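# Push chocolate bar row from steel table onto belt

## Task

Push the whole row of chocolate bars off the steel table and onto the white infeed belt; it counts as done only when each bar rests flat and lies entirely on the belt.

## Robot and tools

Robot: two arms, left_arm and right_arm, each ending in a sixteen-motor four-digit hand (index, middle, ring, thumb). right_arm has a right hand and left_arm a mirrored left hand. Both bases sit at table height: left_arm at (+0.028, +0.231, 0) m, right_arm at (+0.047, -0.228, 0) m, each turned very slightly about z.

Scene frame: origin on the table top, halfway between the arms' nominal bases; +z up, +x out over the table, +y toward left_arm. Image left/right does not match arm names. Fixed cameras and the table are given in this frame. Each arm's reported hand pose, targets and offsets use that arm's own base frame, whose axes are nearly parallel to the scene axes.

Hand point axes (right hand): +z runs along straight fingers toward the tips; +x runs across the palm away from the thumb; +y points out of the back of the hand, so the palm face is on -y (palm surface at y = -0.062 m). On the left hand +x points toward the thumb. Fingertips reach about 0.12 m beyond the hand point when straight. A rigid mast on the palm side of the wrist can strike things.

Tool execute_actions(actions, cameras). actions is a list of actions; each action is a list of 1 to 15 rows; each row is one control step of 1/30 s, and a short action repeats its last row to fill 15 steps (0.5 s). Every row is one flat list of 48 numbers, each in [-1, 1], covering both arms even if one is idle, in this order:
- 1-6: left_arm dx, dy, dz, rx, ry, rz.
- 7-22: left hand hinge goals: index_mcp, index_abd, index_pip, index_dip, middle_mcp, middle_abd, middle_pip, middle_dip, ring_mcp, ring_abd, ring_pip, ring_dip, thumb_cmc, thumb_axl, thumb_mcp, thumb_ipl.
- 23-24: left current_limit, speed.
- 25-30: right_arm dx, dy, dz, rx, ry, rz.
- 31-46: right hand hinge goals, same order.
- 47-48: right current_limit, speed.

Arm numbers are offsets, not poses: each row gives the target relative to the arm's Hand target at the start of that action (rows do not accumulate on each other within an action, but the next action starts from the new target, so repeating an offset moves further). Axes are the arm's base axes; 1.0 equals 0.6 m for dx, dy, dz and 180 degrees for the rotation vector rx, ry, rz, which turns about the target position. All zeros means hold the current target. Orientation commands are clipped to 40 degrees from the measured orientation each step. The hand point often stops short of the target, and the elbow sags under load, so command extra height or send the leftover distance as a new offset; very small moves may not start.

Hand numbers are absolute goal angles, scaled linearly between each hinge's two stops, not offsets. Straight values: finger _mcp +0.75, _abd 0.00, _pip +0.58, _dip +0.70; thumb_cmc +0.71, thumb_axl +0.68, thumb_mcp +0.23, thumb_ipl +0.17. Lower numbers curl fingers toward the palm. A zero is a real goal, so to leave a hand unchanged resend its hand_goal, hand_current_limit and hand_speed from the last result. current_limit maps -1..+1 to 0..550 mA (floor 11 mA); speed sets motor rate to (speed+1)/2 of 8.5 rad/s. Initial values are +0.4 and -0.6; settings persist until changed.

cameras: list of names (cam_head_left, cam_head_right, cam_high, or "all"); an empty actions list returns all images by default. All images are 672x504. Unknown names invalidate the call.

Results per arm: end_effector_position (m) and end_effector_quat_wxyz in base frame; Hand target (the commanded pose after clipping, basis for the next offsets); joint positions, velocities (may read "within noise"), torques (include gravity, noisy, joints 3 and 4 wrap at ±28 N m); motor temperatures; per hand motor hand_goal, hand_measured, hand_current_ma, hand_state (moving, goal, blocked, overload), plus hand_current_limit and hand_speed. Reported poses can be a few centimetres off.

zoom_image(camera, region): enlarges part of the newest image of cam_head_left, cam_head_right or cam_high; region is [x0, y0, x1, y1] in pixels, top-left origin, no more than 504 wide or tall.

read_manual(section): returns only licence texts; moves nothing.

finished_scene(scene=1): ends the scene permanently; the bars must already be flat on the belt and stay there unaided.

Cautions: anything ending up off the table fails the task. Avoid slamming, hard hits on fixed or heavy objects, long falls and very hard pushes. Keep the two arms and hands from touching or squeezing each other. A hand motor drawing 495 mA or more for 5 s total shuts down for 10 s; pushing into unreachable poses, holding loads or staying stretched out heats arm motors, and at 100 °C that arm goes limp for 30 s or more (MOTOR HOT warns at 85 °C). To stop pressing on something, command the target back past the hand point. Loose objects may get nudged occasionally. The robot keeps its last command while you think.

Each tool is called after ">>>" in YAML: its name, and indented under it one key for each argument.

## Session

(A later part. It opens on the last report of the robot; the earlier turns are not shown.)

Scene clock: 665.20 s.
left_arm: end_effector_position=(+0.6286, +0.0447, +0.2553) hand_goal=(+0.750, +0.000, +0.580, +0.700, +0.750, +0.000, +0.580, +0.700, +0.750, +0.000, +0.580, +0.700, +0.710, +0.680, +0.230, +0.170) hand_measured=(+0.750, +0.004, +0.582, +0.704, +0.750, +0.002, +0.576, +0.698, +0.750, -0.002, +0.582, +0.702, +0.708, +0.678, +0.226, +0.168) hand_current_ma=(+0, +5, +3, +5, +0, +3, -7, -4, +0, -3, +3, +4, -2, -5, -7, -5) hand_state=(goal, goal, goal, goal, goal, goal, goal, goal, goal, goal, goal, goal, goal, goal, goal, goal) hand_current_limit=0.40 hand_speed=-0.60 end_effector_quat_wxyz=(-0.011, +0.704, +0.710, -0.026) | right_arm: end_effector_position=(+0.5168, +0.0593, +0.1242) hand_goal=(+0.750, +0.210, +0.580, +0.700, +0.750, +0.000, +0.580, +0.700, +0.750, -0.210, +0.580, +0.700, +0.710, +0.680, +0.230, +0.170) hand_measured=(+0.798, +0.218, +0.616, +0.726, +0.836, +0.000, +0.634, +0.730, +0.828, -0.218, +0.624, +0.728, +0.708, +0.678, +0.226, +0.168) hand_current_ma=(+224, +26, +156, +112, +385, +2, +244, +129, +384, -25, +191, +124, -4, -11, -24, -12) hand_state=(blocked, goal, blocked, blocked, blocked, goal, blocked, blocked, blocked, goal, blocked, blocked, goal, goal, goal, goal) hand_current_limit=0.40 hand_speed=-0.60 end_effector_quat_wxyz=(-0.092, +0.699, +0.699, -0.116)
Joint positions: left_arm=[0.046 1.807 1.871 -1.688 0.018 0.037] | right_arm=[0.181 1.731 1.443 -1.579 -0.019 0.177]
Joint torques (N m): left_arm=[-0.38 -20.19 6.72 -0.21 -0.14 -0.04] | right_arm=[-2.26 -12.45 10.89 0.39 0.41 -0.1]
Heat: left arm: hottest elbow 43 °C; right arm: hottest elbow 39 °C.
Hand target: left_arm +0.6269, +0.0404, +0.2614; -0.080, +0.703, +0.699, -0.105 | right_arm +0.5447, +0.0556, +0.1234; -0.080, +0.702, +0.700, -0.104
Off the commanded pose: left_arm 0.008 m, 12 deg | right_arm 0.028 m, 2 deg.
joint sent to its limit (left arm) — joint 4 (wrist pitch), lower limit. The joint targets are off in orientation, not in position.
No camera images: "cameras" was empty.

>>> execute_actions:
  actions:
    - [[0,0,0,0,0,0,0.75,0,0.58,0.7,0.75,0,0.58,0.7,0.75,0,0.58,0.7,0.71,0.68,0.23,0.17,0.4,-0.6,0.08,-0.004,0.009,0,0,0,0.75,0.21,0.58,0.7,0.75,0,0.58,0.7,0.75,-0.21,0.58,0.7,0.71,0.68,0.23,0.17,0.4,-0.6]]
  cameras: ["cam_head_left", "cam_high"]

>>> zoom_image:
  camera: "cam_head_left"
  region: [290, 160, 450, 310]

>>> zoom_image:
  camera: "cam_high"
  region: [220, 180, 420, 350]

Scene clock: 671.50 s.
left_arm: end_effector_position=(+0.6286, +0.0447, +0.2553) hand_goal=(+0.750, +0.000, +0.580, +0.700, +0.750, +0.000, +0.580, +0.700, +0.750, +0.000, +0.580, +0.700, +0.710, +0.680, +0.230, +0.170) hand_measured=(+0.750, +0.004, +0.582, +0.704, +0.750, +0.002, +0.576, +0.698, +0.750, -0.002, +0.582, +0.702, +0.708, +0.678, +0.226, +0.168) hand_current_ma=(+0, +5, +3, +5, +0, +3, -7, -4, +0, -3, +3, +4, -2, -5, -7, -5) hand_state=(goal, goal, goal, goal, goal, goal, goal, goal, goal, goal, goal, goal, goal, goal, goal, goal) hand_current_limit=0.40 hand_speed=-0.60 end_effector_quat_wxyz=(-0.011, +0.704, +0.710, -0.026) | right_arm: end_effector_position=(+0.5676, +0.0582, +0.1280) hand_goal=(+0.750, +0.210, +0.580, +0.700, +0.750, +0.000, +0.580, +0.700, +0.750, -0.210, +0.580, +0.700, +0.710, +0.680, +0.230, +0.170) hand_measured=(+0.776, +0.216, +0.602, +0.716, +0.808, +0.000, +0.628, +0.728, +0.802, -0.216, +0.614, +0.724, +0.708, +0.678, +0.226, +0.168) hand_current_ma=(+118, +18, +91, +70, +283, +2, +216, +118, +245, -21, +149, +98, -4, -11, -24, -12) hand_state=(blocked, goal, blocked, goal, blocked, goal, blocked, blocked, blocked, goal, blocked, blocked, goal, goal, goal, goal) hand_current_limit=0.40 hand_speed=-0.60 end_effector_quat_wxyz=(-0.091, +0.699, +0.700, -0.115)
Joint positions: left_arm=[0.046 1.807 1.871 -1.688 0.018 0.037] | right_arm=[0.162 1.853 1.624 -1.635 -0.013 0.16]
Joint torques (N m): left_arm=[-0.32 -20.25 6.72 -0.21 -0.14 -0.03] | right_arm=[-2.2 -15.09 11.21 0.08 0.38 -0.07]
Heat: left arm: hottest elbow 43 °C; right arm: hottest elbow 40 °C.
Hand target: left_arm +0.6269, +0.0404, +0.2614; -0.080, +0.703, +0.699, -0.105 | right_arm +0.5926, +0.0531, +0.1286; -0.080, +0.702, +0.699, -0.104
Off the commanded pose: left_arm 0.008 m, 12 deg | right_arm 0.026 m, 2 deg.
joint sent to its limit (left arm) — joint 4 (wrist pitch), lower limit. The joint targets are off in orientation, not in position.
Images, in order (width x height): cam_head_left 672x504, cam_high 672x504.

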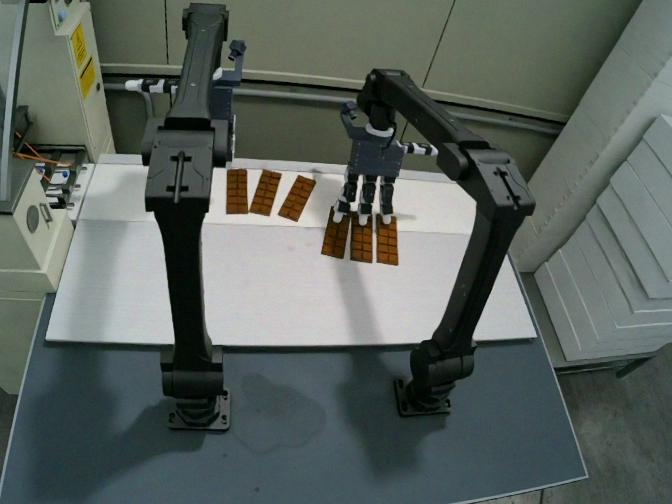

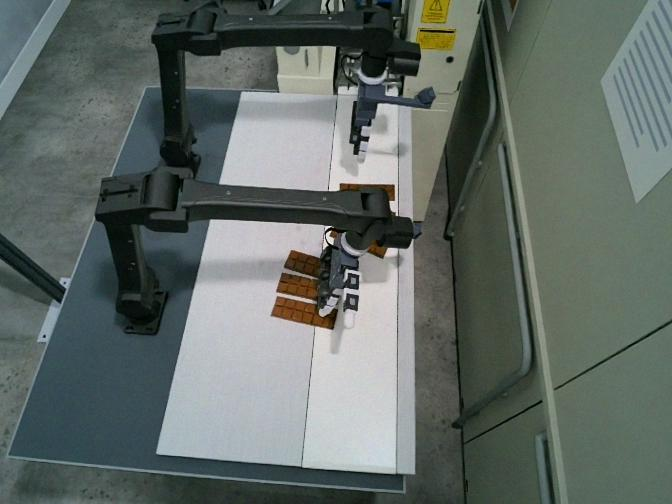

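Scaled by 3.150.

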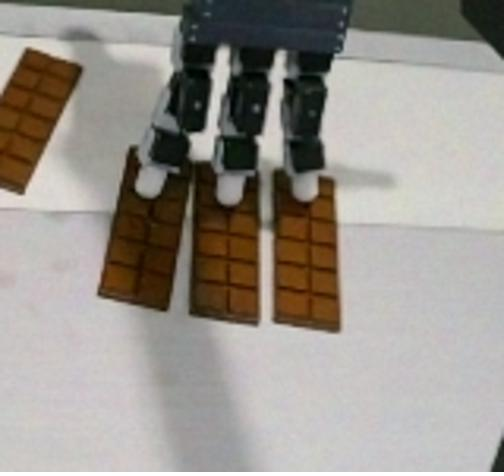

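Scaled by 2.520.

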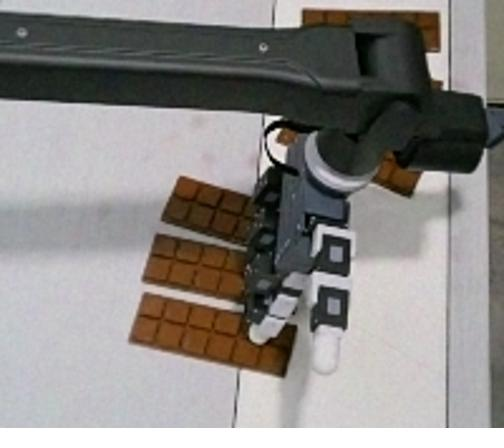

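>>> execute_actions:
  actions:
    - [[0,0,0,0,0,0,0.75,0,0.58,0.7,0.75,0,0.58,0.7,0.75,0,0.58,0.7,0.71,0.68,0.23,0.17,0.4,-0.6,0.095,0.008,0.005,0,0,0.03,0.75,0.21,0.58,0.7,0.75,0,0.58,0.7,0.75,-0.21,0.58,0.7,0.71,0.68,0.23,0.17,0.4,-0.6]]
    - [[0,0,0,0,0,0,0.75,0,0.58,0.7,0.75,0,0.58,0.7,0.75,0,0.58,0.7,0.71,0.68,0.23,0.17,0.4,-0.6,0.05,0.004,0.003,0,0,0.015,0.75,0.21,0.58,0.7,0.75,0,0.58,0.7,0.75,-0.21,0.58,0.7,0.71,0.68,0.23,0.17,0.4,-0.6]]
  cameras: ["cam_head_left", "cam_high"]

>>> zoom_image:
  camera: "cam_head_left"
  region: [290, 150, 450, 300]

>>> zoom_image:
  camera: "cam_high"
  region: [260, 220, 430, 350]

Scene clock: 692.93 s.
left_arm: end_effector_position=(+0.6286, +0.0447, +0.2553) hand_goal=(+0.750, +0.000, +0.580, +0.700, +0.750, +0.000, +0.580, +0.700, +0.750, +0.000, +0.580, +0.700, +0.710, +0.680, +0.230, +0.170) hand_measured=(+0.750, +0.004, +0.582, +0.704, +0.750, +0.002, +0.576, +0.698, +0.750, -0.002, +0.582, +0.702, +0.708, +0.678, +0.226, +0.168) hand_current_ma=(+0, +5, +3, +5, +0, +3, -7, -4, +0, -3, +3, +4, -2, -5, -7, -5) hand_state=(goal, goal, goal, goal, goal, goal, goal, goal, goal, goal, goal, goal, goal, goal, goal, goal) hand_current_limit=0.40 hand_speed=-0.60 end_effector_quat_wxyz=(-0.011, +0.704, +0.710, -0.026) | right_arm: end_effector_position=(+0.6620, +0.0694, +0.1392) hand_goal=(+0.750, +0.210, +0.580, +0.700, +0.750, +0.000, +0.580, +0.700, +0.750, -0.210, +0.580, +0.700, +0.710, +0.680, +0.230, +0.170) hand_measured=(+0.748, +0.212, +0.582, +0.702, +0.794, -0.002, +0.614, +0.720, +0.780, -0.216, +0.602, +0.716, +0.708, +0.678, +0.226, +0.168) hand_current_ma=(-9, +6, +5, +11, +207, -4, +151, +82, +139, -21, +91, +64, -4, -11, -24, -12) hand_state=(goal, goal, goal, goal, blocked, goal, blocked, goal, blocked, goal, blocked, goal, goal, goal, goal, goal) hand_current_limit=0.40 hand_speed=-0.60 end_effector_quat_wxyz=(-0.061, +0.649, +0.753, -0.093)
Joint positions: left_arm=[0.046 1.807 1.871 -1.688 0.018 0.037] | right_arm=[0.147 2.048 1.951 -1.695 0.03 0.003]
Joint torques (N m): left_arm=[-0.32 -20.19 6.72 -0.23 -0.14 -0.03] | right_arm=[-2.37 -18.08 11.26 -0.34 0.4 -0.03]
Heat: left arm: hottest elbow 42 °C; right arm: hottest elbow 43 °C.
Hand target: left_arm +0.6269, +0.0404, +0.2614; -0.080, +0.703, +0.699, -0.105 | right_arm +0.6797, +0.0603, +0.1336; -0.072, +0.651, +0.747, -0.109
Off the commanded pose: left_arm 0.008 m, 12 deg | right_arm 0.021 m, 2 deg.
joint sent to its limit (left arm) — joint 4 (wrist pitch), lower limit. The joint targets are off in orientation, not in position.
joint sent to its limit (right arm) — joint 4 (wrist pitch), lower limit. The joint targets are off in orientation, not in position.
Images, in order (width x height): cam_head_left 672x504, cam_high 672x504.

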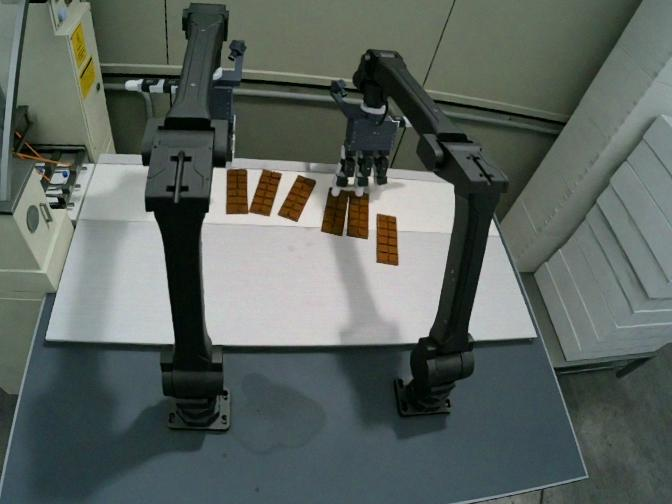

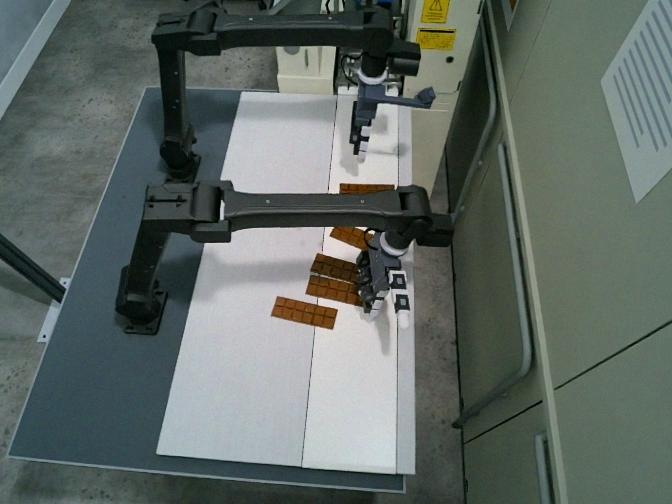

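Scaled by 3.150.

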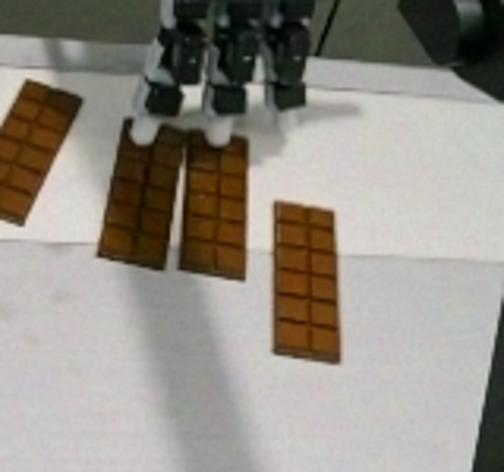

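Scaled by 2.965.

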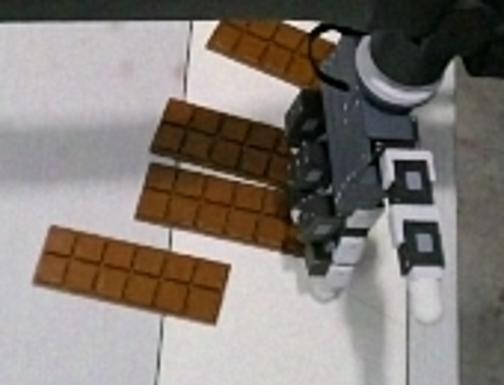

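>>> execute_actions:
  actions:
    - [[0,0,0,0,0,0,0.75,0,0.58,0.7,0.75,0,0.58,0.7,0.75,0,0.58,0.7,0.71,0.68,0.23,0.17,0.4,-0.6,-0.03,0,0.05,0,0,0,0.75,0.21,0.58,0.7,0.9,0,0.58,0.7,0.9,-0.21,0.58,0.7,0.71,0.68,0.23,0.17,0.4,-0.6]]
    - [[0,0,0,0,0,0,0.75,0,0.58,0.7,0.75,0,0.58,0.7,0.75,0,0.58,0.7,0.71,0.68,0.23,0.17,0.4,-0.6,-0.11,0,0,0,0,0,0.75,0.21,0.58,0.7,1,0,0.58,0.7,1,-0.21,0.58,0.7,0.71,0.68,0.23,0.17,0.4,-0.6]]
    - [[0,0,0,0,0,0,0.75,0,0.58,0.7,0.75,0,0.58,0.7,0.75,0,0.58,0.7,0.71,0.68,0.23,0.17,0.4,-0.6,-0.118,0,-0.02,0,0,0,0.75,0.21,0.58,0.7,1,0,0.58,0.7,1,-0.21,0.58,0.7,0.71,0.68,0.23,0.17,0.4,-0.6]]
  cameras: ["cam_head_left", "cam_high"]

>>> zoom_image:
  camera: "cam_head_left"
  region: [290, 150, 450, 300]

>>> zoom_image:
  camera: "cam_high"
  region: [260, 220, 430, 350]

Scene clock: 731.77 s.
left_arm: end_effector_position=(+0.6286, +0.0447, +0.2553) hand_goal=(+0.750, +0.000, +0.580, +0.700, +0.750, +0.000, +0.580, +0.700, +0.750, +0.000, +0.580, +0.700, +0.710, +0.680, +0.230, +0.170) hand_measured=(+0.750, +0.004, +0.582, +0.704, +0.750, +0.002, +0.576, +0.698, +0.750, -0.002, +0.582, +0.702, +0.708, +0.678, +0.226, +0.168) hand_current_ma=(+0, +5, +3, +5, +0, +3, -7, -4, +0, -3, +3, +4, -2, -5, -7, -5) hand_state=(goal, goal, goal, goal, goal, goal, goal, goal, goal, goal, goal, goal, goal, goal, goal, goal) hand_current_limit=0.40 hand_speed=-0.60 end_effector_quat_wxyz=(-0.011, +0.704, +0.710, -0.026) | right_arm: end_effector_position=(+0.5260, +0.0539, +0.1421) hand_goal=(+0.750, +0.210, +0.580, +0.700, +1.000, +0.000, +0.580, +0.700, +1.000, -0.210, +0.580, +0.700, +0.710, +0.680, +0.230, +0.170) hand_measured=(+0.746, +0.212, +0.580, +0.702, +0.986, -0.002, +0.580, +0.702, +0.986, -0.212, +0.580, +0.702, +0.708, +0.678, +0.226, +0.168) hand_current_ma=(-19, +6, +2, +10, -61, -4, +1, +10, -65, -7, +1, +9, -10, -11, -24, -12) hand_state=(goal, goal, goal, goal, goal, goal, goal, goal, goal, goal, goal, goal, goal, goal, goal, goal) hand_current_limit=0.40 hand_speed=-0.60 end_effector_quat_wxyz=(-0.081, +0.651, +0.746, -0.120)
Joint positions: left_arm=[0.046 1.807 1.871 -1.688 0.018 0.037] | right_arm=[0.16 1.724 1.481 -1.617 0.028 0.028]
Joint torques (N m): left_arm=[-0.26 -20.19 6.71 -0.2 -0.14 -0.04] | right_arm=[0.09 -18.37 6.52 -0.03 -0.08 0.12]
Heat: left arm: hottest elbow 41 °C; right arm: hottest elbow 43 °C.
Hand target: left_arm +0.6269, +0.0404, +0.2614; -0.080, +0.703, +0.699, -0.105 | right_arm +0.5248, +0.0603, +0.1516; -0.073, +0.651, +0.747, -0.110
Off the commanded pose: left_arm 0.008 m, 12 deg | right_arm 0.012 m, 2 deg.
joint sent to its limit (left arm) — joint 4 (wrist pitch), lower limit. The joint targets are off in orientation, not in position.
Images, in order (width x height): cam_head_left 672x504, cam_high 672x504.

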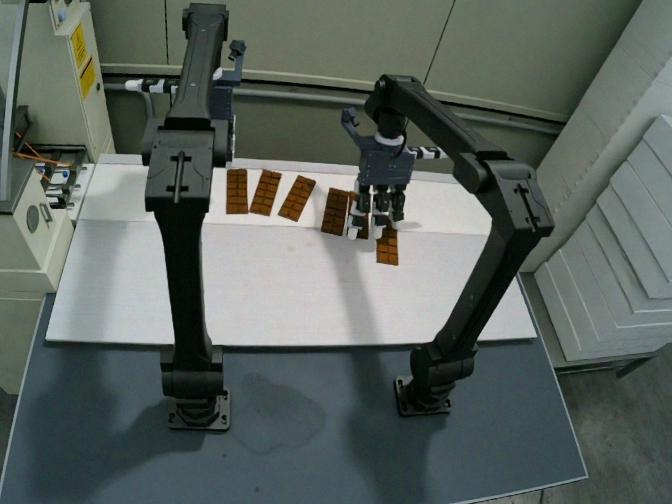

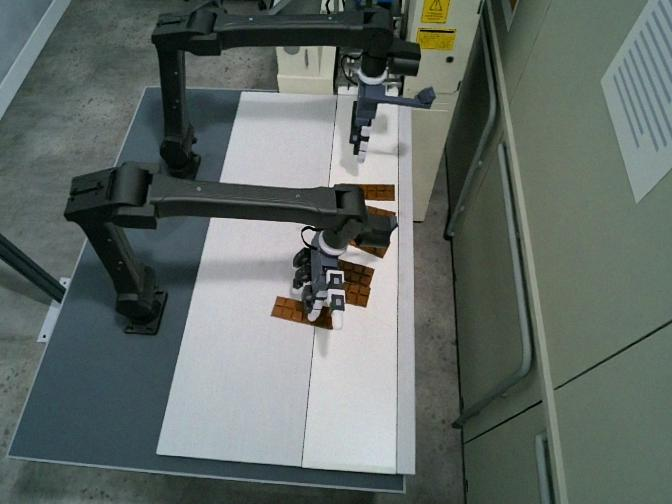

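Scaled by 3.150.

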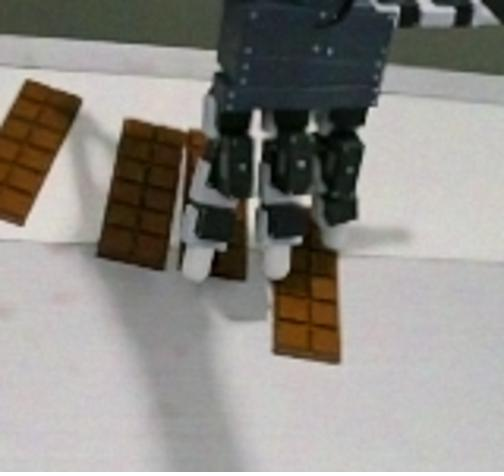

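Scaled by 2.965.

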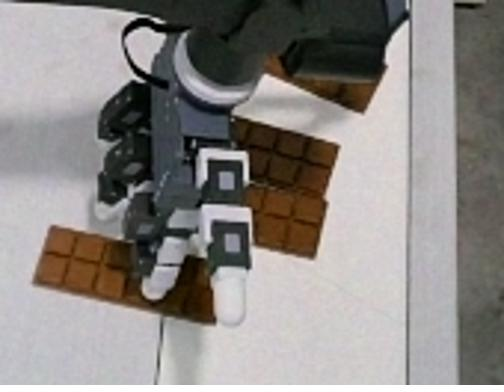

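>>> execute_actions:
  actions:
    - [[0,0,0,0,0,0,0.75,0,0.58,0.7,0.75,0,0.58,0.7,0.75,0,0.58,0.7,0.71,0.68,0.23,0.17,0.4,-0.6,0,0.04,0,0,0,0,0.75,0.21,0.58,0.7,1,0,0.58,0.7,1,-0.21,0.58,0.7,0.71,0.68,0.23,0.17,0.4,-0.6]]
    - [[0,0,0,0,0,0,0.75,0,0.58,0.7,0.75,0,0.58,0.7,0.75,0,0.58,0.7,0.71,0.68,0.23,0.17,0.4,-0.6,0.01,0,-0.028,0,0,0,0.75,0.21,0.58,0.7,1,0,0.58,0.7,1,-0.21,0.58,0.7,0.71,0.68,0.23,0.17,0.4,-0.6]]
  cameras: ["cam_head_left"]

>>> zoom_image:
  camera: "cam_head_left"
  region: [290, 150, 450, 300]

Scene clock: 744.13 s.
left_arm: end_effector_position=(+0.6286, +0.0447, +0.2553) hand_goal=(+0.750, +0.000, +0.580, +0.700, +0.750, +0.000, +0.580, +0.700, +0.750, +0.000, +0.580, +0.700, +0.710, +0.680, +0.230, +0.170) hand_measured=(+0.750, +0.004, +0.582, +0.704, +0.750, +0.002, +0.576, +0.698, +0.750, -0.002, +0.582, +0.702, +0.708, +0.678, +0.226, +0.168) hand_current_ma=(+0, +5, +3, +5, +0, +3, -7, -4, +0, -3, +3, +4, -2, -5, -7, -5) hand_state=(goal, goal, goal, goal, goal, goal, goal, goal, goal, goal, goal, goal, goal, goal, goal, goal) hand_current_limit=0.40 hand_speed=-0.60 end_effector_quat_wxyz=(-0.011, +0.704, +0.710, -0.026) | right_arm: end_effector_position=(+0.5294, +0.0837, +0.1426) hand_goal=(+0.750, +0.210, +0.580, +0.700, +1.000, +0.000, +0.580, +0.700, +1.000, -0.210, +0.580, +0.700, +0.710, +0.680, +0.230, +0.170) hand_measured=(+0.746, +0.212, +0.580, +0.702, +0.986, -0.002, +0.580, +0.702, +0.986, -0.212, +0.580, +0.702, +0.708, +0.678, +0.226, +0.168) hand_current_ma=(-19, +5, +2, +10, -61, -4, +1, +10, -65, -6, +1, +9, -10, -11, -24, -12) hand_state=(goal, goal, goal, goal, goal, goal, goal, goal, goal, goal, goal, goal, goal, goal, goal, goal) hand_current_limit=0.40 hand_speed=-0.60 end_effector_quat_wxyz=(-0.071, +0.648, +0.750, -0.107)
Joint positions: left_arm=[0.046 1.807 1.871 -1.688 0.018 0.037] | right_arm=[0.216 1.724 1.481 -1.585 0.015 0.072]
Joint torques (N m): left_arm=[-0.38 -20.13 6.71 -0.23 -0.14 -0.03] | right_arm=[-1.32 -15.09 6.86 0.03 0.02 0.13]
Heat: left arm: hottest elbow 41 °C; right arm: hottest elbow 42 °C.
Hand target: left_arm +0.6269, +0.0404, +0.2614; -0.080, +0.703, +0.699, -0.105 | right_arm +0.5309, +0.0843, +0.1348; -0.072, +0.651, +0.747, -0.109
Off the commanded pose: left_arm 0.008 m, 12 deg | right_arm 0.008 m, 1 deg.
joint sent to its limit (left arm) — joint 4 (wrist pitch), lower limit. The joint targets are off in orientation, not in position.
Images, in order (width x height): cam_head_left 672x504.

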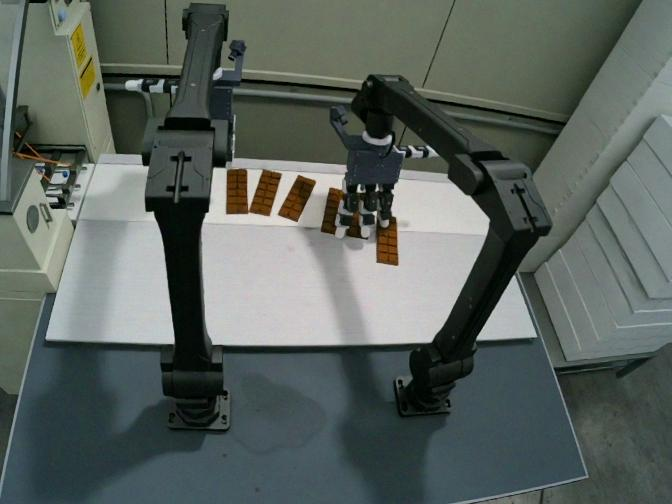

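Scaled by 3.150.

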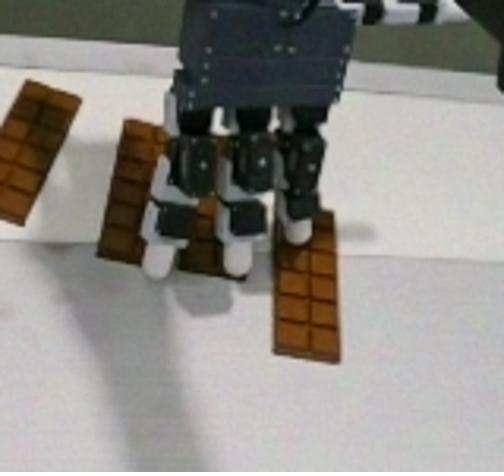

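>>> execute_actions:
  actions:
    - [[0,0,0,0,0,0,0.75,0,0.58,0.7,0.75,0,0.58,0.7,0.75,0,0.58,0.7,0.71,0.68,0.23,0.17,0.4,-0.6,0,-0.01,-0.024,0,0,0,0.75,0.21,0.58,0.7,1,0,0.58,0.7,1,-0.21,0.58,0.7,0.71,0.68,0.23,0.17,0.4,-0.6]]
    - [[0,0,0,0,0,0,0.75,0,0.58,0.7,0.75,0,0.58,0.7,0.75,0,0.58,0.7,0.71,0.68,0.23,0.17,0.4,-0.6,0.04,0,0,0,0,0,0.75,0.21,0.58,0.7,1,0,0.58,0.7,1,-0.21,0.58,0.7,0.71,0.68,0.23,0.17,0.4,-0.6]]
  cameras: []

Scene clock: 753.17 s.
left_arm: end_effector_position=(+0.6286, +0.0447, +0.2553) hand_goal=(+0.750, +0.000, +0.580, +0.700, +0.750, +0.000, +0.580, +0.700, +0.750, +0.000, +0.580, +0.700, +0.710, +0.680, +0.230, +0.170) hand_measured=(+0.750, +0.004, +0.582, +0.704, +0.750, +0.002, +0.576, +0.698, +0.750, -0.002, +0.582, +0.702, +0.708, +0.678, +0.226, +0.168) hand_current_ma=(+0, +5, +3, +5, +0, +3, -7, -4, +0, -3, +3, +4, -2, -5, -7, -5) hand_state=(goal, goal, goal, goal, goal, goal, goal, goal, goal, goal, goal, goal, goal, goal, goal, goal) hand_current_limit=0.40 hand_speed=-0.60 end_effector_quat_wxyz=(-0.011, +0.704, +0.710, -0.026) | right_arm: end_effector_position=(+0.5402, +0.0857, +0.1314) hand_goal=(+0.750, +0.210, +0.580, +0.700, +1.000, +0.000, +0.580, +0.700, +1.000, -0.210, +0.580, +0.700, +0.710, +0.680, +0.230, +0.170) hand_measured=(+0.778, +0.210, +0.600, +0.710, +0.986, -0.002, +0.580, +0.702, +0.986, -0.212, +0.580, +0.702, +0.708, +0.678, +0.226, +0.168) hand_current_ma=(+129, +1, +80, +43, -60, -4, +1, +10, -63, -6, +1, +9, -10, -11, -24, -12) hand_state=(blocked, goal, goal, goal, goal, goal, goal, goal, goal, goal, goal, goal, goal, goal, goal, goal) hand_current_limit=0.40 hand_speed=-0.60 end_effector_quat_wxyz=(-0.068, +0.649, +0.751, -0.105)
Joint positions: left_arm=[0.046 1.807 1.871 -1.688 0.018 0.037] | right_arm=[0.216 1.755 1.492 -1.559 0.016 0.072]
Joint torques (N m): left_arm=[-0.38 -20.13 6.72 -0.23 -0.14 -0.04] | right_arm=[-2.67 -12.57 9.62 -0.42 0.17 -0.1]
Heat: left arm: hottest elbow 41 °C; right arm: hottest elbow 42 °C.
Hand target: left_arm +0.6269, +0.0404, +0.2614; -0.080, +0.703, +0.699, -0.105 | right_arm +0.5548, +0.0783, +0.1204; -0.073, +0.651, +0.747, -0.110
Off the commanded pose: left_arm 0.008 m, 12 deg | right_arm 0.020 m, 1 deg.
joint sent to its limit (left arm) — joint 4 (wrist pitch), lower limit. The joint targets are off in orientation, not in position.
No camera images: "cameras" was empty.

>>> execute_actions:
  actions:
    - [[0,0,0,0,0,0,0.75,0,0.58,0.7,0.75,0,0.58,0.7,0.75,0,0.58,0.7,0.71,0.68,0.23,0.17,0.4,-0.6,0.06,0,-0.008,0,0,0,0.75,0.21,0.58,0.7,1,0,0.58,0.7,1,-0.21,0.58,0.7,0.71,0.68,0.23,0.17,0.4,-0.6]]
    - [[0,0,0,0,0,0,0.75,0,0.58,0.7,0.75,0,0.58,0.7,0.75,0,0.58,0.7,0.71,0.68,0.23,0.17,0.4,-0.6,0.06,0,0.002,0,0,0,0.75,0.21,0.58,0.7,1,0,0.58,0.7,1,-0.21,0.58,0.7,0.71,0.68,0.23,0.17,0.4,-0.6]]
  cameras: ["cam_head_left", "cam_high"]

>>> zoom_image:
  camera: "cam_head_left"
  region: [290, 150, 450, 300]

>>> zoom_image:
  camera: "cam_high"
  region: [260, 220, 430, 350]

Scene clock: 761.90 s.
left_arm: end_effector_position=(+0.6286, +0.0447, +0.2553) hand_goal=(+0.750, +0.000, +0.580, +0.700, +0.750, +0.000, +0.580, +0.700, +0.750, +0.000, +0.580, +0.700, +0.710, +0.680, +0.230, +0.170) hand_measured=(+0.750, +0.004, +0.582, +0.704, +0.750, +0.002, +0.576, +0.698, +0.750, -0.002, +0.582, +0.702, +0.708, +0.678, +0.226, +0.168) hand_current_ma=(+0, +5, +3, +5, +0, +3, -7, -4, +0, -3, +3, +4, -2, -5, -7, -5) hand_state=(goal, goal, goal, goal, goal, goal, goal, goal, goal, goal, goal, goal, goal, goal, goal, goal) hand_current_limit=0.40 hand_speed=-0.60 end_effector_quat_wxyz=(-0.011, +0.704, +0.710, -0.026) | right_arm: end_effector_position=(+0.6055, +0.0800, +0.1212) hand_goal=(+0.750, +0.210, +0.580, +0.700, +1.000, +0.000, +0.580, +0.700, +1.000, -0.210, +0.580, +0.700, +0.710, +0.680, +0.230, +0.170) hand_measured=(+0.868, +0.220, +0.634, +0.734, +0.988, -0.002, +0.580, +0.702, +0.986, -0.212, +0.580, +0.702, +0.708, +0.678, +0.226, +0.168) hand_current_ma=(+385, +37, +245, +153, -56, -4, +1, +10, -59, -6, +1, +9, -10, -11, -24, -12) hand_state=(blocked, goal, blocked, blocked, goal, goal, goal, goal, goal, goal, goal, goal, goal, goal, goal, goal) hand_current_limit=0.40 hand_speed=-0.60 end_effector_quat_wxyz=(-0.075, +0.655, +0.742, -0.119)
Joint positions: left_arm=[0.046 1.807 1.871 -1.688 0.018 0.037] | right_arm=[0.186 1.946 1.745 -1.65 0.027 0.066]
Joint torques (N m): left_arm=[-0.26 -20.19 6.71 -0.21 -0.14 -0.03] | right_arm=[-2.37 -16.38 10.84 -0.02 0.03 -0.27]
Heat: left arm: hottest elbow 41 °C; right arm: hottest elbow 42 °C.
Hand target: left_arm +0.6269, +0.0404, +0.2614; -0.080, +0.703, +0.699, -0.105 | right_arm +0.6268, +0.0783, +0.1167; -0.073, +0.651, +0.747, -0.110
Off the commanded pose: left_arm 0.008 m, 12 deg | right_arm 0.022 m, 1 deg.
joint sent to its limit (left arm) — joint 4 (wrist pitch), lower limit. The joint targets are off in orientation, not in position.
Images, in order (width x height): cam_head_left 672x504, cam_high 672x504.

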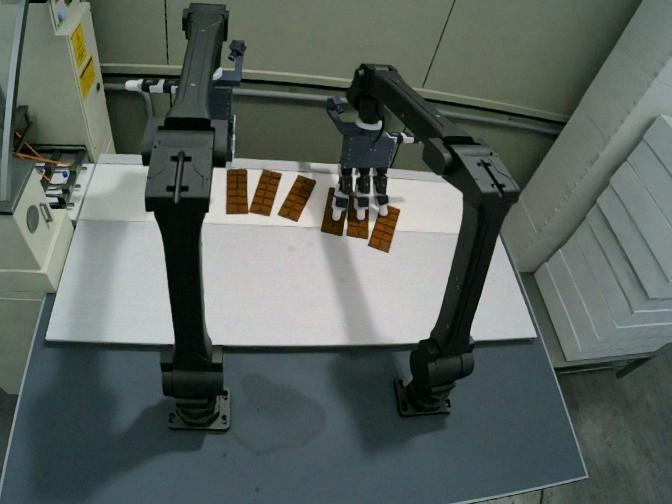

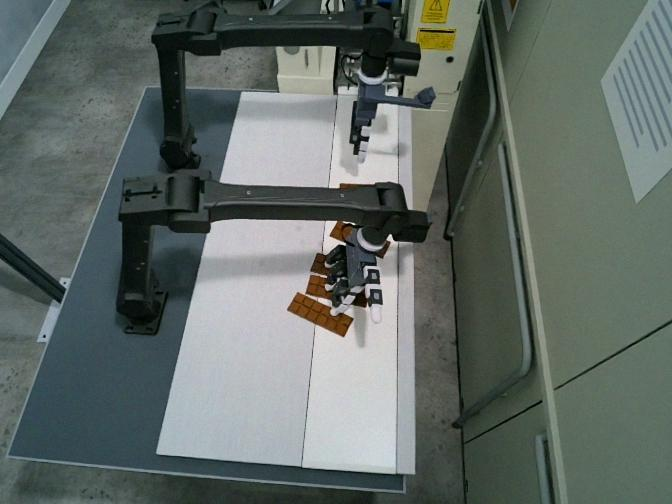

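Scaled by 3.150.

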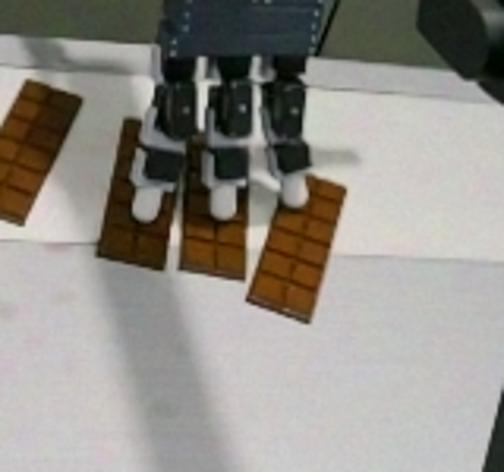

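Scaled by 2.965.

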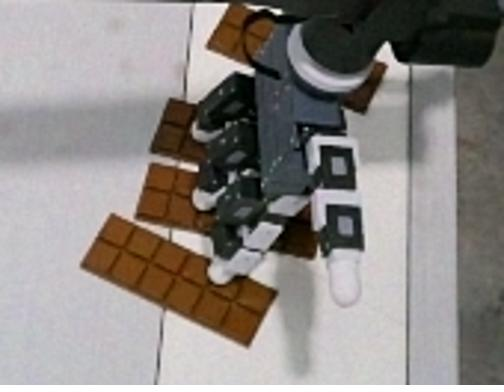

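>>> execute_actions:
  actions:
    - [[0,0,0,0,0,0,0.75,0,0.58,0.7,0.75,0,0.58,0.7,0.75,0,0.58,0.7,0.71,0.68,0.23,0.17,0.4,-0.6,-0.03,-0.01,0.05,0,0,0,0.8,0.21,0.6,0.71,1,0,0.58,0.7,1,-0.21,0.58,0.7,0.71,0.68,0.23,0.17,0.4,-0.6]]
    - [[0,0,0,0,0,0,0.75,0,0.58,0.7,0.75,0,0.58,0.7,0.75,0,0.58,0.7,0.71,0.68,0.23,0.17,0.4,-0.6,-0.045,-0.034,-0.02,0,0,0,0.75,0.21,0.58,0.7,1,0,0.58,0.7,1,-0.21,0.58,0.7,0.71,0.68,0.23,0.17,0.4,-0.6]]
  cameras: ["cam_head_left"]

>>> zoom_image:
  camera: "cam_head_left"
  region: [290, 150, 450, 300]

Scene clock: 780.07 s.
left_arm: end_effector_position=(+0.6286, +0.0447, +0.2553) hand_goal=(+0.750, +0.000, +0.580, +0.700, +0.750, +0.000, +0.580, +0.700, +0.750, +0.000, +0.580, +0.700, +0.710, +0.680, +0.230, +0.170) hand_measured=(+0.750, +0.004, +0.582, +0.704, +0.750, +0.002, +0.576, +0.698, +0.750, -0.002, +0.582, +0.702, +0.708, +0.678, +0.226, +0.168) hand_current_ma=(+0, +5, +3, +5, +0, +3, -7, -4, +0, -3, +3, +4, -2, -5, -7, -5) hand_state=(goal, goal, goal, goal, goal, goal, goal, goal, goal, goal, goal, goal, goal, goal, goal, goal) hand_current_limit=0.40 hand_speed=-0.60 end_effector_quat_wxyz=(-0.011, +0.704, +0.710, -0.026) | right_arm: end_effector_position=(+0.5816, +0.0588, +0.1311) hand_goal=(+0.750, +0.210, +0.580, +0.700, +1.000, +0.000, +0.580, +0.700, +1.000, -0.210, +0.580, +0.700, +0.710, +0.680, +0.230, +0.170) hand_measured=(+0.762, +0.208, +0.590, +0.708, +0.988, -0.002, +0.580, +0.702, +0.986, -0.212, +0.580, +0.702, +0.708, +0.678, +0.226, +0.168) hand_current_ma=(+54, -6, +38, +33, -56, -4, +1, +10, -59, -6, +1, +9, -10, -11, -24, -12) hand_state=(goal, moving, goal, goal, goal, goal, goal, goal, goal, goal, goal, goal, goal, goal, goal, goal) hand_current_limit=0.40 hand_speed=-0.60 end_effector_quat_wxyz=(-0.078, +0.652, +0.745, -0.117)
Joint positions: left_arm=[0.046 1.807 1.871 -1.688 0.018 0.037] | right_arm=[0.153 1.868 1.653 -1.636 0.032 0.023]
Joint torques (N m): left_arm=[-0.32 -20.13 6.72 -0.23 -0.14 -0.03] | right_arm=[-1.96 -19.96 6.15 0.27 0.17 -0.15]
Heat: left arm: hottest elbow 41 °C; right arm: hottest elbow 44 °C.
Hand target: left_arm +0.6269, +0.0404, +0.2614; -0.080, +0.703, +0.699, -0.105 | right_arm +0.5818, +0.0518, +0.1347; -0.073, +0.651, +0.747, -0.110
Off the commanded pose: left_arm 0.008 m, 12 deg | right_arm 0.008 m, 1 deg.
joint sent to its limit (left arm) — joint 4 (wrist pitch), lower limit. The joint targets are off in orientation, not in position.
Images, in order (width x height): cam_head_left 672x504.

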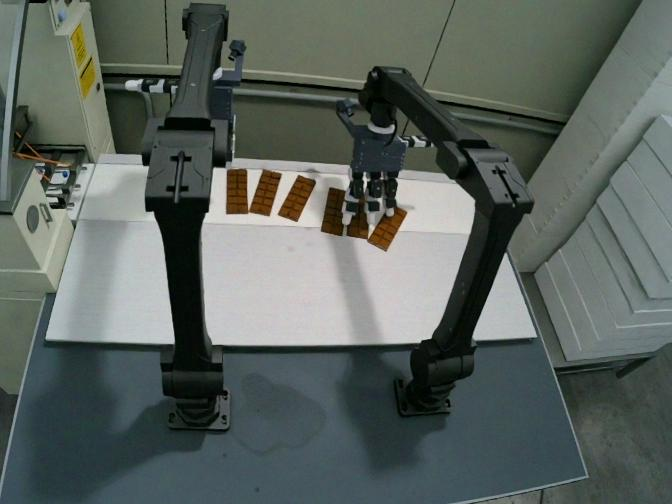

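Scaled by 3.150.

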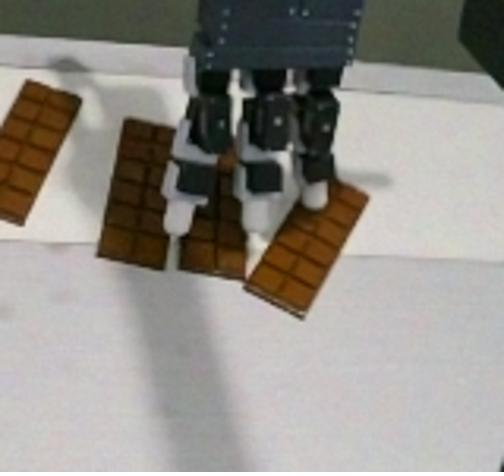

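>>> execute_actions:
  actions:
    - [[0,0,0,0,0,0,0.75,0,0.58,0.7,0.75,0,0.58,0.7,0.75,0,0.58,0.7,0.71,0.68,0.23,0.17,0.4,-0.6,0.003,0.004,0.065,0,0,0,0.75,0.21,0.58,0.7,1,0,0.58,0.7,1,-0.21,0.58,0.7,0.71,0.68,0.23,0.17,0.4,-0.6]]
    - [[0,0,0,0,0,0,0.75,0,0.58,0.7,0.75,0,0.58,0.7,0.75,0,0.58,0.7,0.71,0.68,0.23,0.17,0.4,-0.6,-0.045,-0.02,0,0,0,0,0.75,0.21,0.58,0.7,1,0,0.58,0.7,1,-0.21,0.58,0.7,0.71,0.68,0.23,0.17,0.4,-0.6]]
  cameras: ["cam_head_left", "cam_high"]

>>> zoom_image:
  camera: "cam_head_left"
  region: [290, 150, 450, 300]

>>> zoom_image:
  camera: "cam_high"
  region: [260, 220, 430, 350]

Scene clock: 800.07 s.
left_arm: end_effector_position=(+0.6286, +0.0447, +0.2553) hand_goal=(+0.750, +0.000, +0.580, +0.700, +0.750, +0.000, +0.580, +0.700, +0.750, +0.000, +0.580, +0.700, +0.710, +0.680, +0.230, +0.170) hand_measured=(+0.750, +0.004, +0.582, +0.704, +0.750, +0.002, +0.576, +0.698, +0.750, -0.002, +0.582, +0.702, +0.708, +0.678, +0.226, +0.168) hand_current_ma=(+0, +5, +3, +5, +0, +3, -7, -4, +0, -3, +3, +4, -2, -5, -7, -5) hand_state=(goal, goal, goal, goal, goal, goal, goal, goal, goal, goal, goal, goal, goal, goal, goal, goal) hand_current_limit=0.40 hand_speed=-0.60 end_effector_quat_wxyz=(-0.011, +0.704, +0.710, -0.026) | right_arm: end_effector_position=(+0.5594, +0.0494, +0.1667) hand_goal=(+0.750, +0.210, +0.580, +0.700, +1.000, +0.000, +0.580, +0.700, +1.000, -0.210, +0.580, +0.700, +0.710, +0.680, +0.230, +0.170) hand_measured=(+0.748, +0.210, +0.582, +0.702, +0.988, -0.002, +0.580, +0.702, +0.986, -0.212, +0.580, +0.702, +0.708, +0.678, +0.226, +0.168) hand_current_ma=(-9, +1, +5, +11, -56, -4, +1, +10, -59, -6, +1, +9, -10, -11, -24, -12) hand_state=(goal, goal, goal, goal, goal, goal, goal, goal, goal, goal, goal, goal, goal, goal, goal, goal) hand_current_limit=0.40 hand_speed=-0.60 end_effector_quat_wxyz=(-0.076, +0.650, +0.747, -0.113)
Joint positions: left_arm=[0.046 1.807 1.871 -1.688 0.018 0.037] | right_arm=[0.141 1.782 1.626 -1.685 0.033 0.006]
Joint torques (N m): left_arm=[-0.32 -20.07 6.71 -0.23 -0.14 -0.03] | right_arm=[-2.32 -19.14 6.68 -0.4 0.23 -0.05]
Heat: left arm: hottest elbow 41 °C; right arm: hottest elbow 42 °C.
Hand target: left_arm +0.6269, +0.0404, +0.2614; -0.080, +0.703, +0.699, -0.105 | right_arm +0.5567, +0.0422, +0.1739; -0.072, +0.651, +0.747, -0.109
Off the commanded pose: left_arm 0.008 m, 12 deg | right_arm 0.011 m, 1 deg.
joint sent to its limit (left arm) — joint 4 (wrist pitch), lower limit. The joint targets are off in orientation, not in position.
Images, in order (width x height): cam_head_left 672x504, cam_high 672x504.

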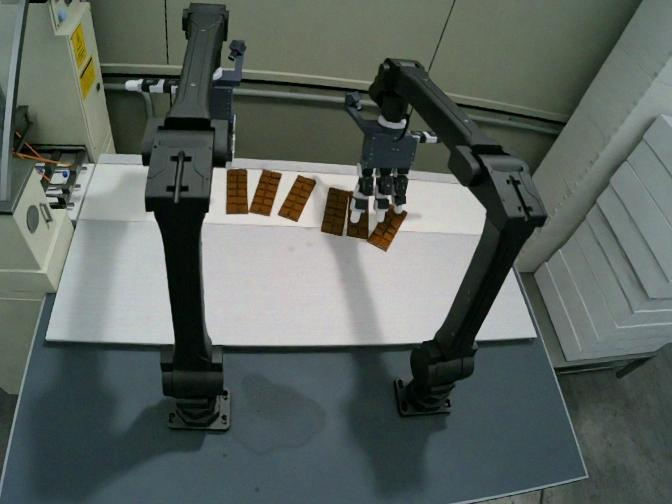

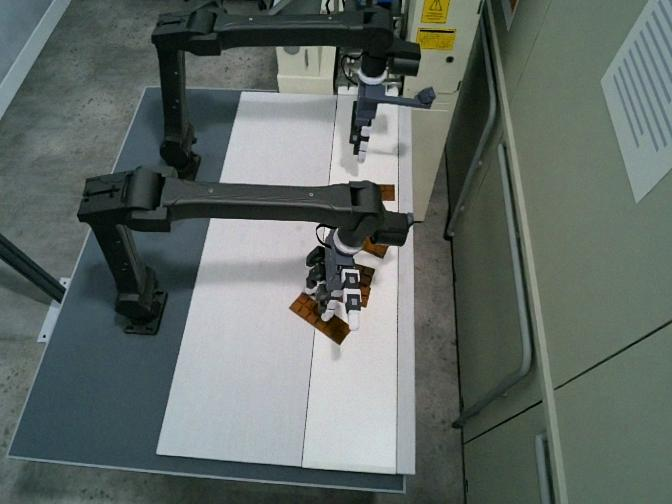

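Scaled by 3.150.

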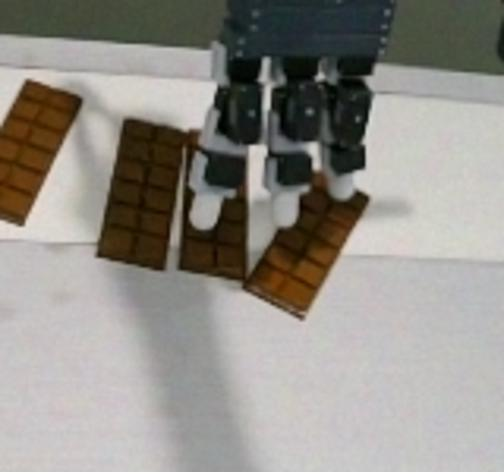

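Scaled by 2.965.

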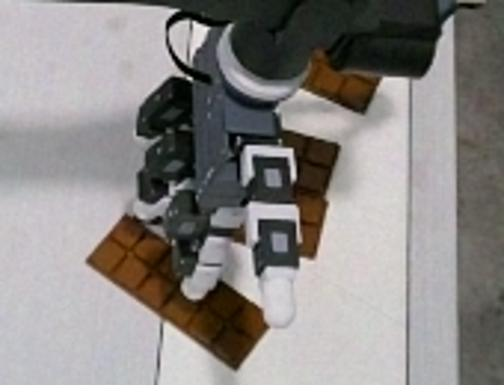

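>>> execute_actions:
  actions:
    - [[0,0,0,0,0,0,0.75,0,0.58,0.7,0.75,0,0.58,0.7,0.75,0,0.58,0.7,0.71,0.68,0.23,0.17,0.4,-0.6,0,0,-0.05,0,0,0,0.75,0.21,0.58,0.7,1,0,0.58,0.7,1,-0.21,0.58,0.7,0.71,0.68,0.23,0.17,0.4,-0.6]]
    - [[0,0,0,0,0,0,0.75,0,0.58,0.7,0.75,0,0.58,0.7,0.75,0,0.58,0.7,0.71,0.68,0.23,0.17,0.4,-0.6,0.01,0.004,-0.036,0,0,0,0.75,0.21,0.58,0.7,1,0,0.58,0.7,1,-0.21,0.58,0.7,0.71,0.68,0.23,0.17,0.4,-0.6]]
    - [[0,0,0,0,0,0,0.75,0,0.58,0.7,0.75,0,0.58,0.7,0.75,0,0.58,0.7,0.71,0.68,0.23,0.17,0.4,-0.6,0.05,0,-0.004,0,0,0,0.75,0.21,0.58,0.7,1,0,0.58,0.7,1,-0.21,0.58,0.7,0.71,0.68,0.23,0.17,0.4,-0.6]]
  cameras: ["cam_head_left"]

>>> zoom_image:
  camera: "cam_head_left"
  region: [290, 150, 450, 300]

Scene clock: 809.47 s.
left_arm: end_effector_position=(+0.6286, +0.0447, +0.2553) hand_goal=(+0.750, +0.000, +0.580, +0.700, +0.750, +0.000, +0.580, +0.700, +0.750, +0.000, +0.580, +0.700, +0.710, +0.680, +0.230, +0.170) hand_measured=(+0.750, +0.004, +0.582, +0.704, +0.750, +0.002, +0.576, +0.698, +0.750, -0.002, +0.582, +0.702, +0.708, +0.678, +0.226, +0.168) hand_current_ma=(+0, +5, +3, +5, +0, +3, -7, -4, +0, -3, +3, +4, -2, -5, -7, -5) hand_state=(goal, goal, goal, goal, goal, goal, goal, goal, goal, goal, goal, goal, goal, goal, goal, goal) hand_current_limit=0.40 hand_speed=-0.60 end_effector_quat_wxyz=(-0.011, +0.704, +0.710, -0.026) | right_arm: end_effector_position=(+0.5757, +0.0515, +0.1293) hand_goal=(+0.750, +0.210, +0.580, +0.700, +1.000, +0.000, +0.580, +0.700, +1.000, -0.210, +0.580, +0.700, +0.710, +0.680, +0.230, +0.170) hand_measured=(+0.794, +0.210, +0.610, +0.718, +0.988, -0.002, +0.580, +0.702, +0.988, -0.212, +0.580, +0.702, +0.708, +0.678, +0.226, +0.168) hand_current_ma=(+204, +0, +129, +77, -54, -4, +1, +10, -57, -6, +1, +9, -10, -11, -24, -12) hand_state=(blocked, goal, blocked, goal, goal, goal, goal, goal, goal, goal, goal, goal, goal, goal, goal, goal) hand_current_limit=0.40 hand_speed=-0.60 end_effector_quat_wxyz=(-0.071, +0.651, +0.748, -0.109)
Joint positions: left_arm=[0.046 1.807 1.871 -1.688 0.018 0.037] | right_arm=[0.141 1.837 1.602 -1.595 0.035 0.006]
Joint torques (N m): left_arm=[-0.38 -20.13 6.71 -0.2 -0.14 -0.04] | right_arm=[-2.49 -14.1 10.18 -0.27 0.21 -0.13]
Heat: left arm: hottest elbow 41 °C; right arm: hottest elbow 41 °C.
Hand target: left_arm +0.6269, +0.0404, +0.2614; -0.080, +0.703, +0.699, -0.105 | right_arm +0.5926, +0.0446, +0.1198; -0.072, +0.651, +0.747, -0.110
Off the commanded pose: left_arm 0.008 m, 12 deg | right_arm 0.021 m, 0 deg.
joint sent to its limit (left arm) — joint 4 (wrist pitch), lower limit. The joint targets are off in orientation, not in position.
Images, in order (width x height): cam_head_left 672x504.

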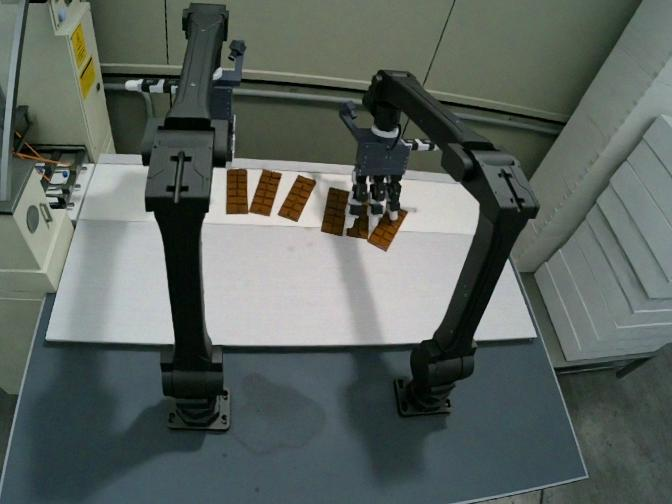

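Scaled by 3.150.

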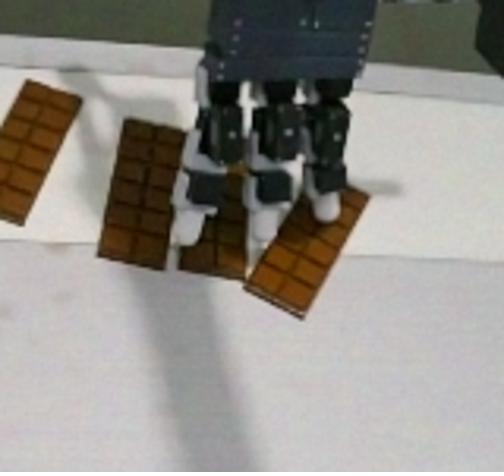

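>>> execute_actions:
  actions:
    - [[0,0,0,0,0,0,0.75,0,0.58,0.7,0.75,0,0.58,0.7,0.75,0,0.58,0.7,0.71,0.68,0.23,0.17,0.4,-0.6,0.07,0,0,0,0,0,0.75,0.21,0.58,0.7,1,0,0.58,0.7,1,-0.21,0.58,0.7,0.71,0.68,0.23,0.17,0.4,-0.6]]
    - [[0,0,0,0,0,0,0.75,0,0.58,0.7,0.75,0,0.58,0.7,0.75,0,0.58,0.7,0.71,0.68,0.23,0.17,0.4,-0.6,0.06,0,0.004,0,0,0,0.75,0.21,0.58,0.7,1,0,0.58,0.7,1,-0.21,0.58,0.7,0.71,0.68,0.23,0.17,0.4,-0.6]]
  cameras: ["cam_head_left", "cam_high"]

>>> zoom_image:
  camera: "cam_head_left"
  region: [290, 150, 450, 300]

>>> zoom_image:
  camera: "cam_high"
  region: [260, 220, 430, 350]

Scene clock: 819.07 s.
left_arm: end_effector_position=(+0.6286, +0.0447, +0.2553) hand_goal=(+0.750, +0.000, +0.580, +0.700, +0.750, +0.000, +0.580, +0.700, +0.750, +0.000, +0.580, +0.700, +0.710, +0.680, +0.230, +0.170) hand_measured=(+0.750, +0.004, +0.582, +0.704, +0.750, +0.002, +0.576, +0.698, +0.750, -0.002, +0.582, +0.702, +0.708, +0.678, +0.226, +0.168) hand_current_ma=(+0, +5, +3, +5, +0, +3, -7, -4, +0, -3, +3, +4, -2, -5, -7, -5) hand_state=(goal, goal, goal, goal, goal, goal, goal, goal, goal, goal, goal, goal, goal, goal, goal, goal) hand_current_limit=0.40 hand_speed=-0.60 end_effector_quat_wxyz=(-0.011, +0.704, +0.710, -0.026) | right_arm: end_effector_position=(+0.6537, +0.0487, +0.1292) hand_goal=(+0.750, +0.210, +0.580, +0.700, +1.000, +0.000, +0.580, +0.700, +1.000, -0.210, +0.580, +0.700, +0.710, +0.680, +0.230, +0.170) hand_measured=(+0.816, +0.222, +0.626, +0.730, +0.988, -0.002, +0.580, +0.702, +0.988, -0.212, +0.580, +0.702, +0.708, +0.678, +0.226, +0.168) hand_current_ma=(+320, +42, +203, +127, -51, -4, +1, +10, -53, -6, +1, +9, -10, -11, -24, -12) hand_state=(blocked, goal, blocked, blocked, goal, goal, goal, goal, goal, goal, goal, goal, goal, goal, goal, goal) hand_current_limit=0.40 hand_speed=-0.60 end_effector_quat_wxyz=(-0.066, +0.656, +0.744, -0.109)
Joint positions: left_arm=[0.046 1.807 1.871 -1.688 0.018 0.037] | right_arm=[0.122 2.043 1.917 -1.695 0.046 0.001]
Joint torques (N m): left_arm=[-0.32 -20.19 6.72 -0.21 -0.14 -0.03] | right_arm=[-2.08 -17.79 11.15 -0.42 -0.03 -0.25]
Heat: left arm: hottest elbow 41 °C; right arm: hottest elbow 42 °C.
Hand target: left_arm +0.6269, +0.0404, +0.2614; -0.080, +0.703, +0.699, -0.105 | right_arm +0.6707, +0.0446, +0.1222; -0.072, +0.651, +0.747, -0.110
Off the commanded pose: left_arm 0.008 m, 12 deg | right_arm 0.019 m, 1 deg.
joint sent to its limit (left arm) — joint 4 (wrist pitch), lower limit. The joint targets are off in orientation, not in position.
joint sent to its limit (right arm) — joint 4 (wrist pitch), lower limit. The joint targets still meet the commanded pose.
Images, in order (width x height): cam_head_left 672x504, cam_high 672x504.

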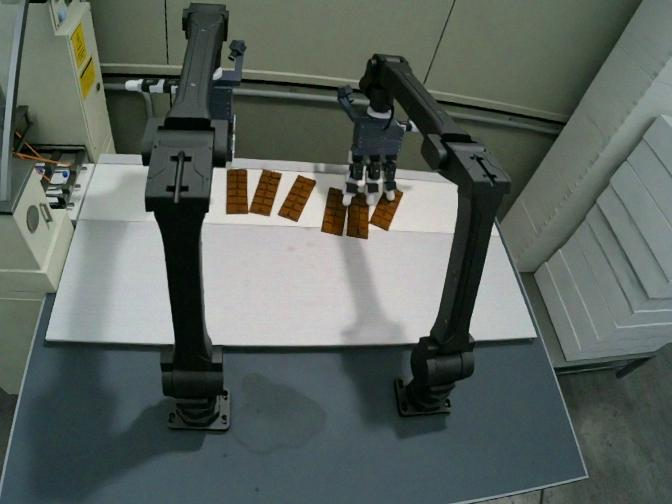

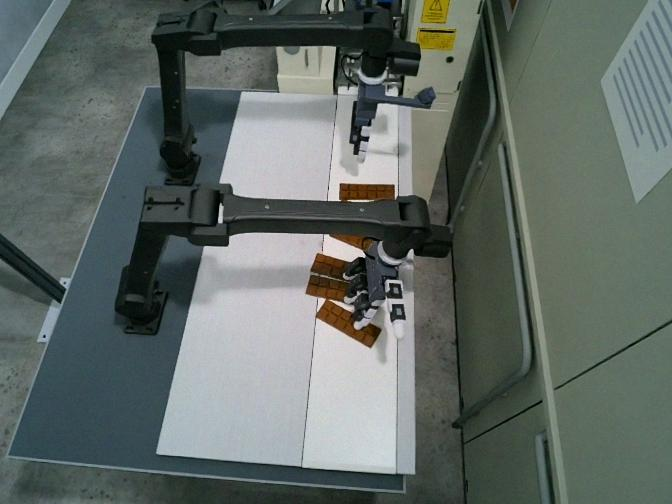

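Scaled by 3.150.

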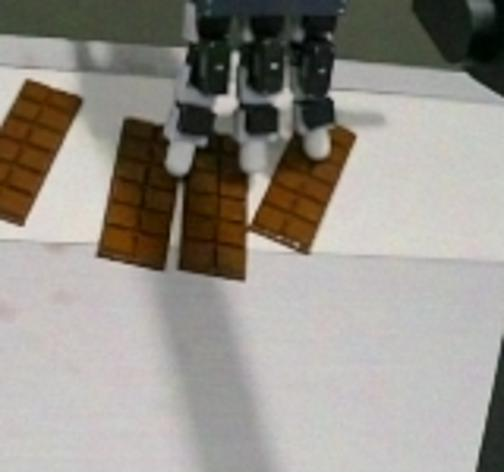

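Scaled by 2.965.

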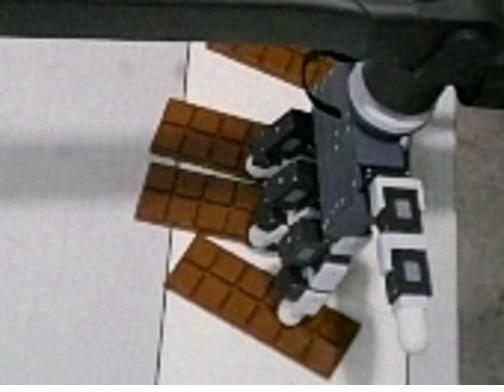

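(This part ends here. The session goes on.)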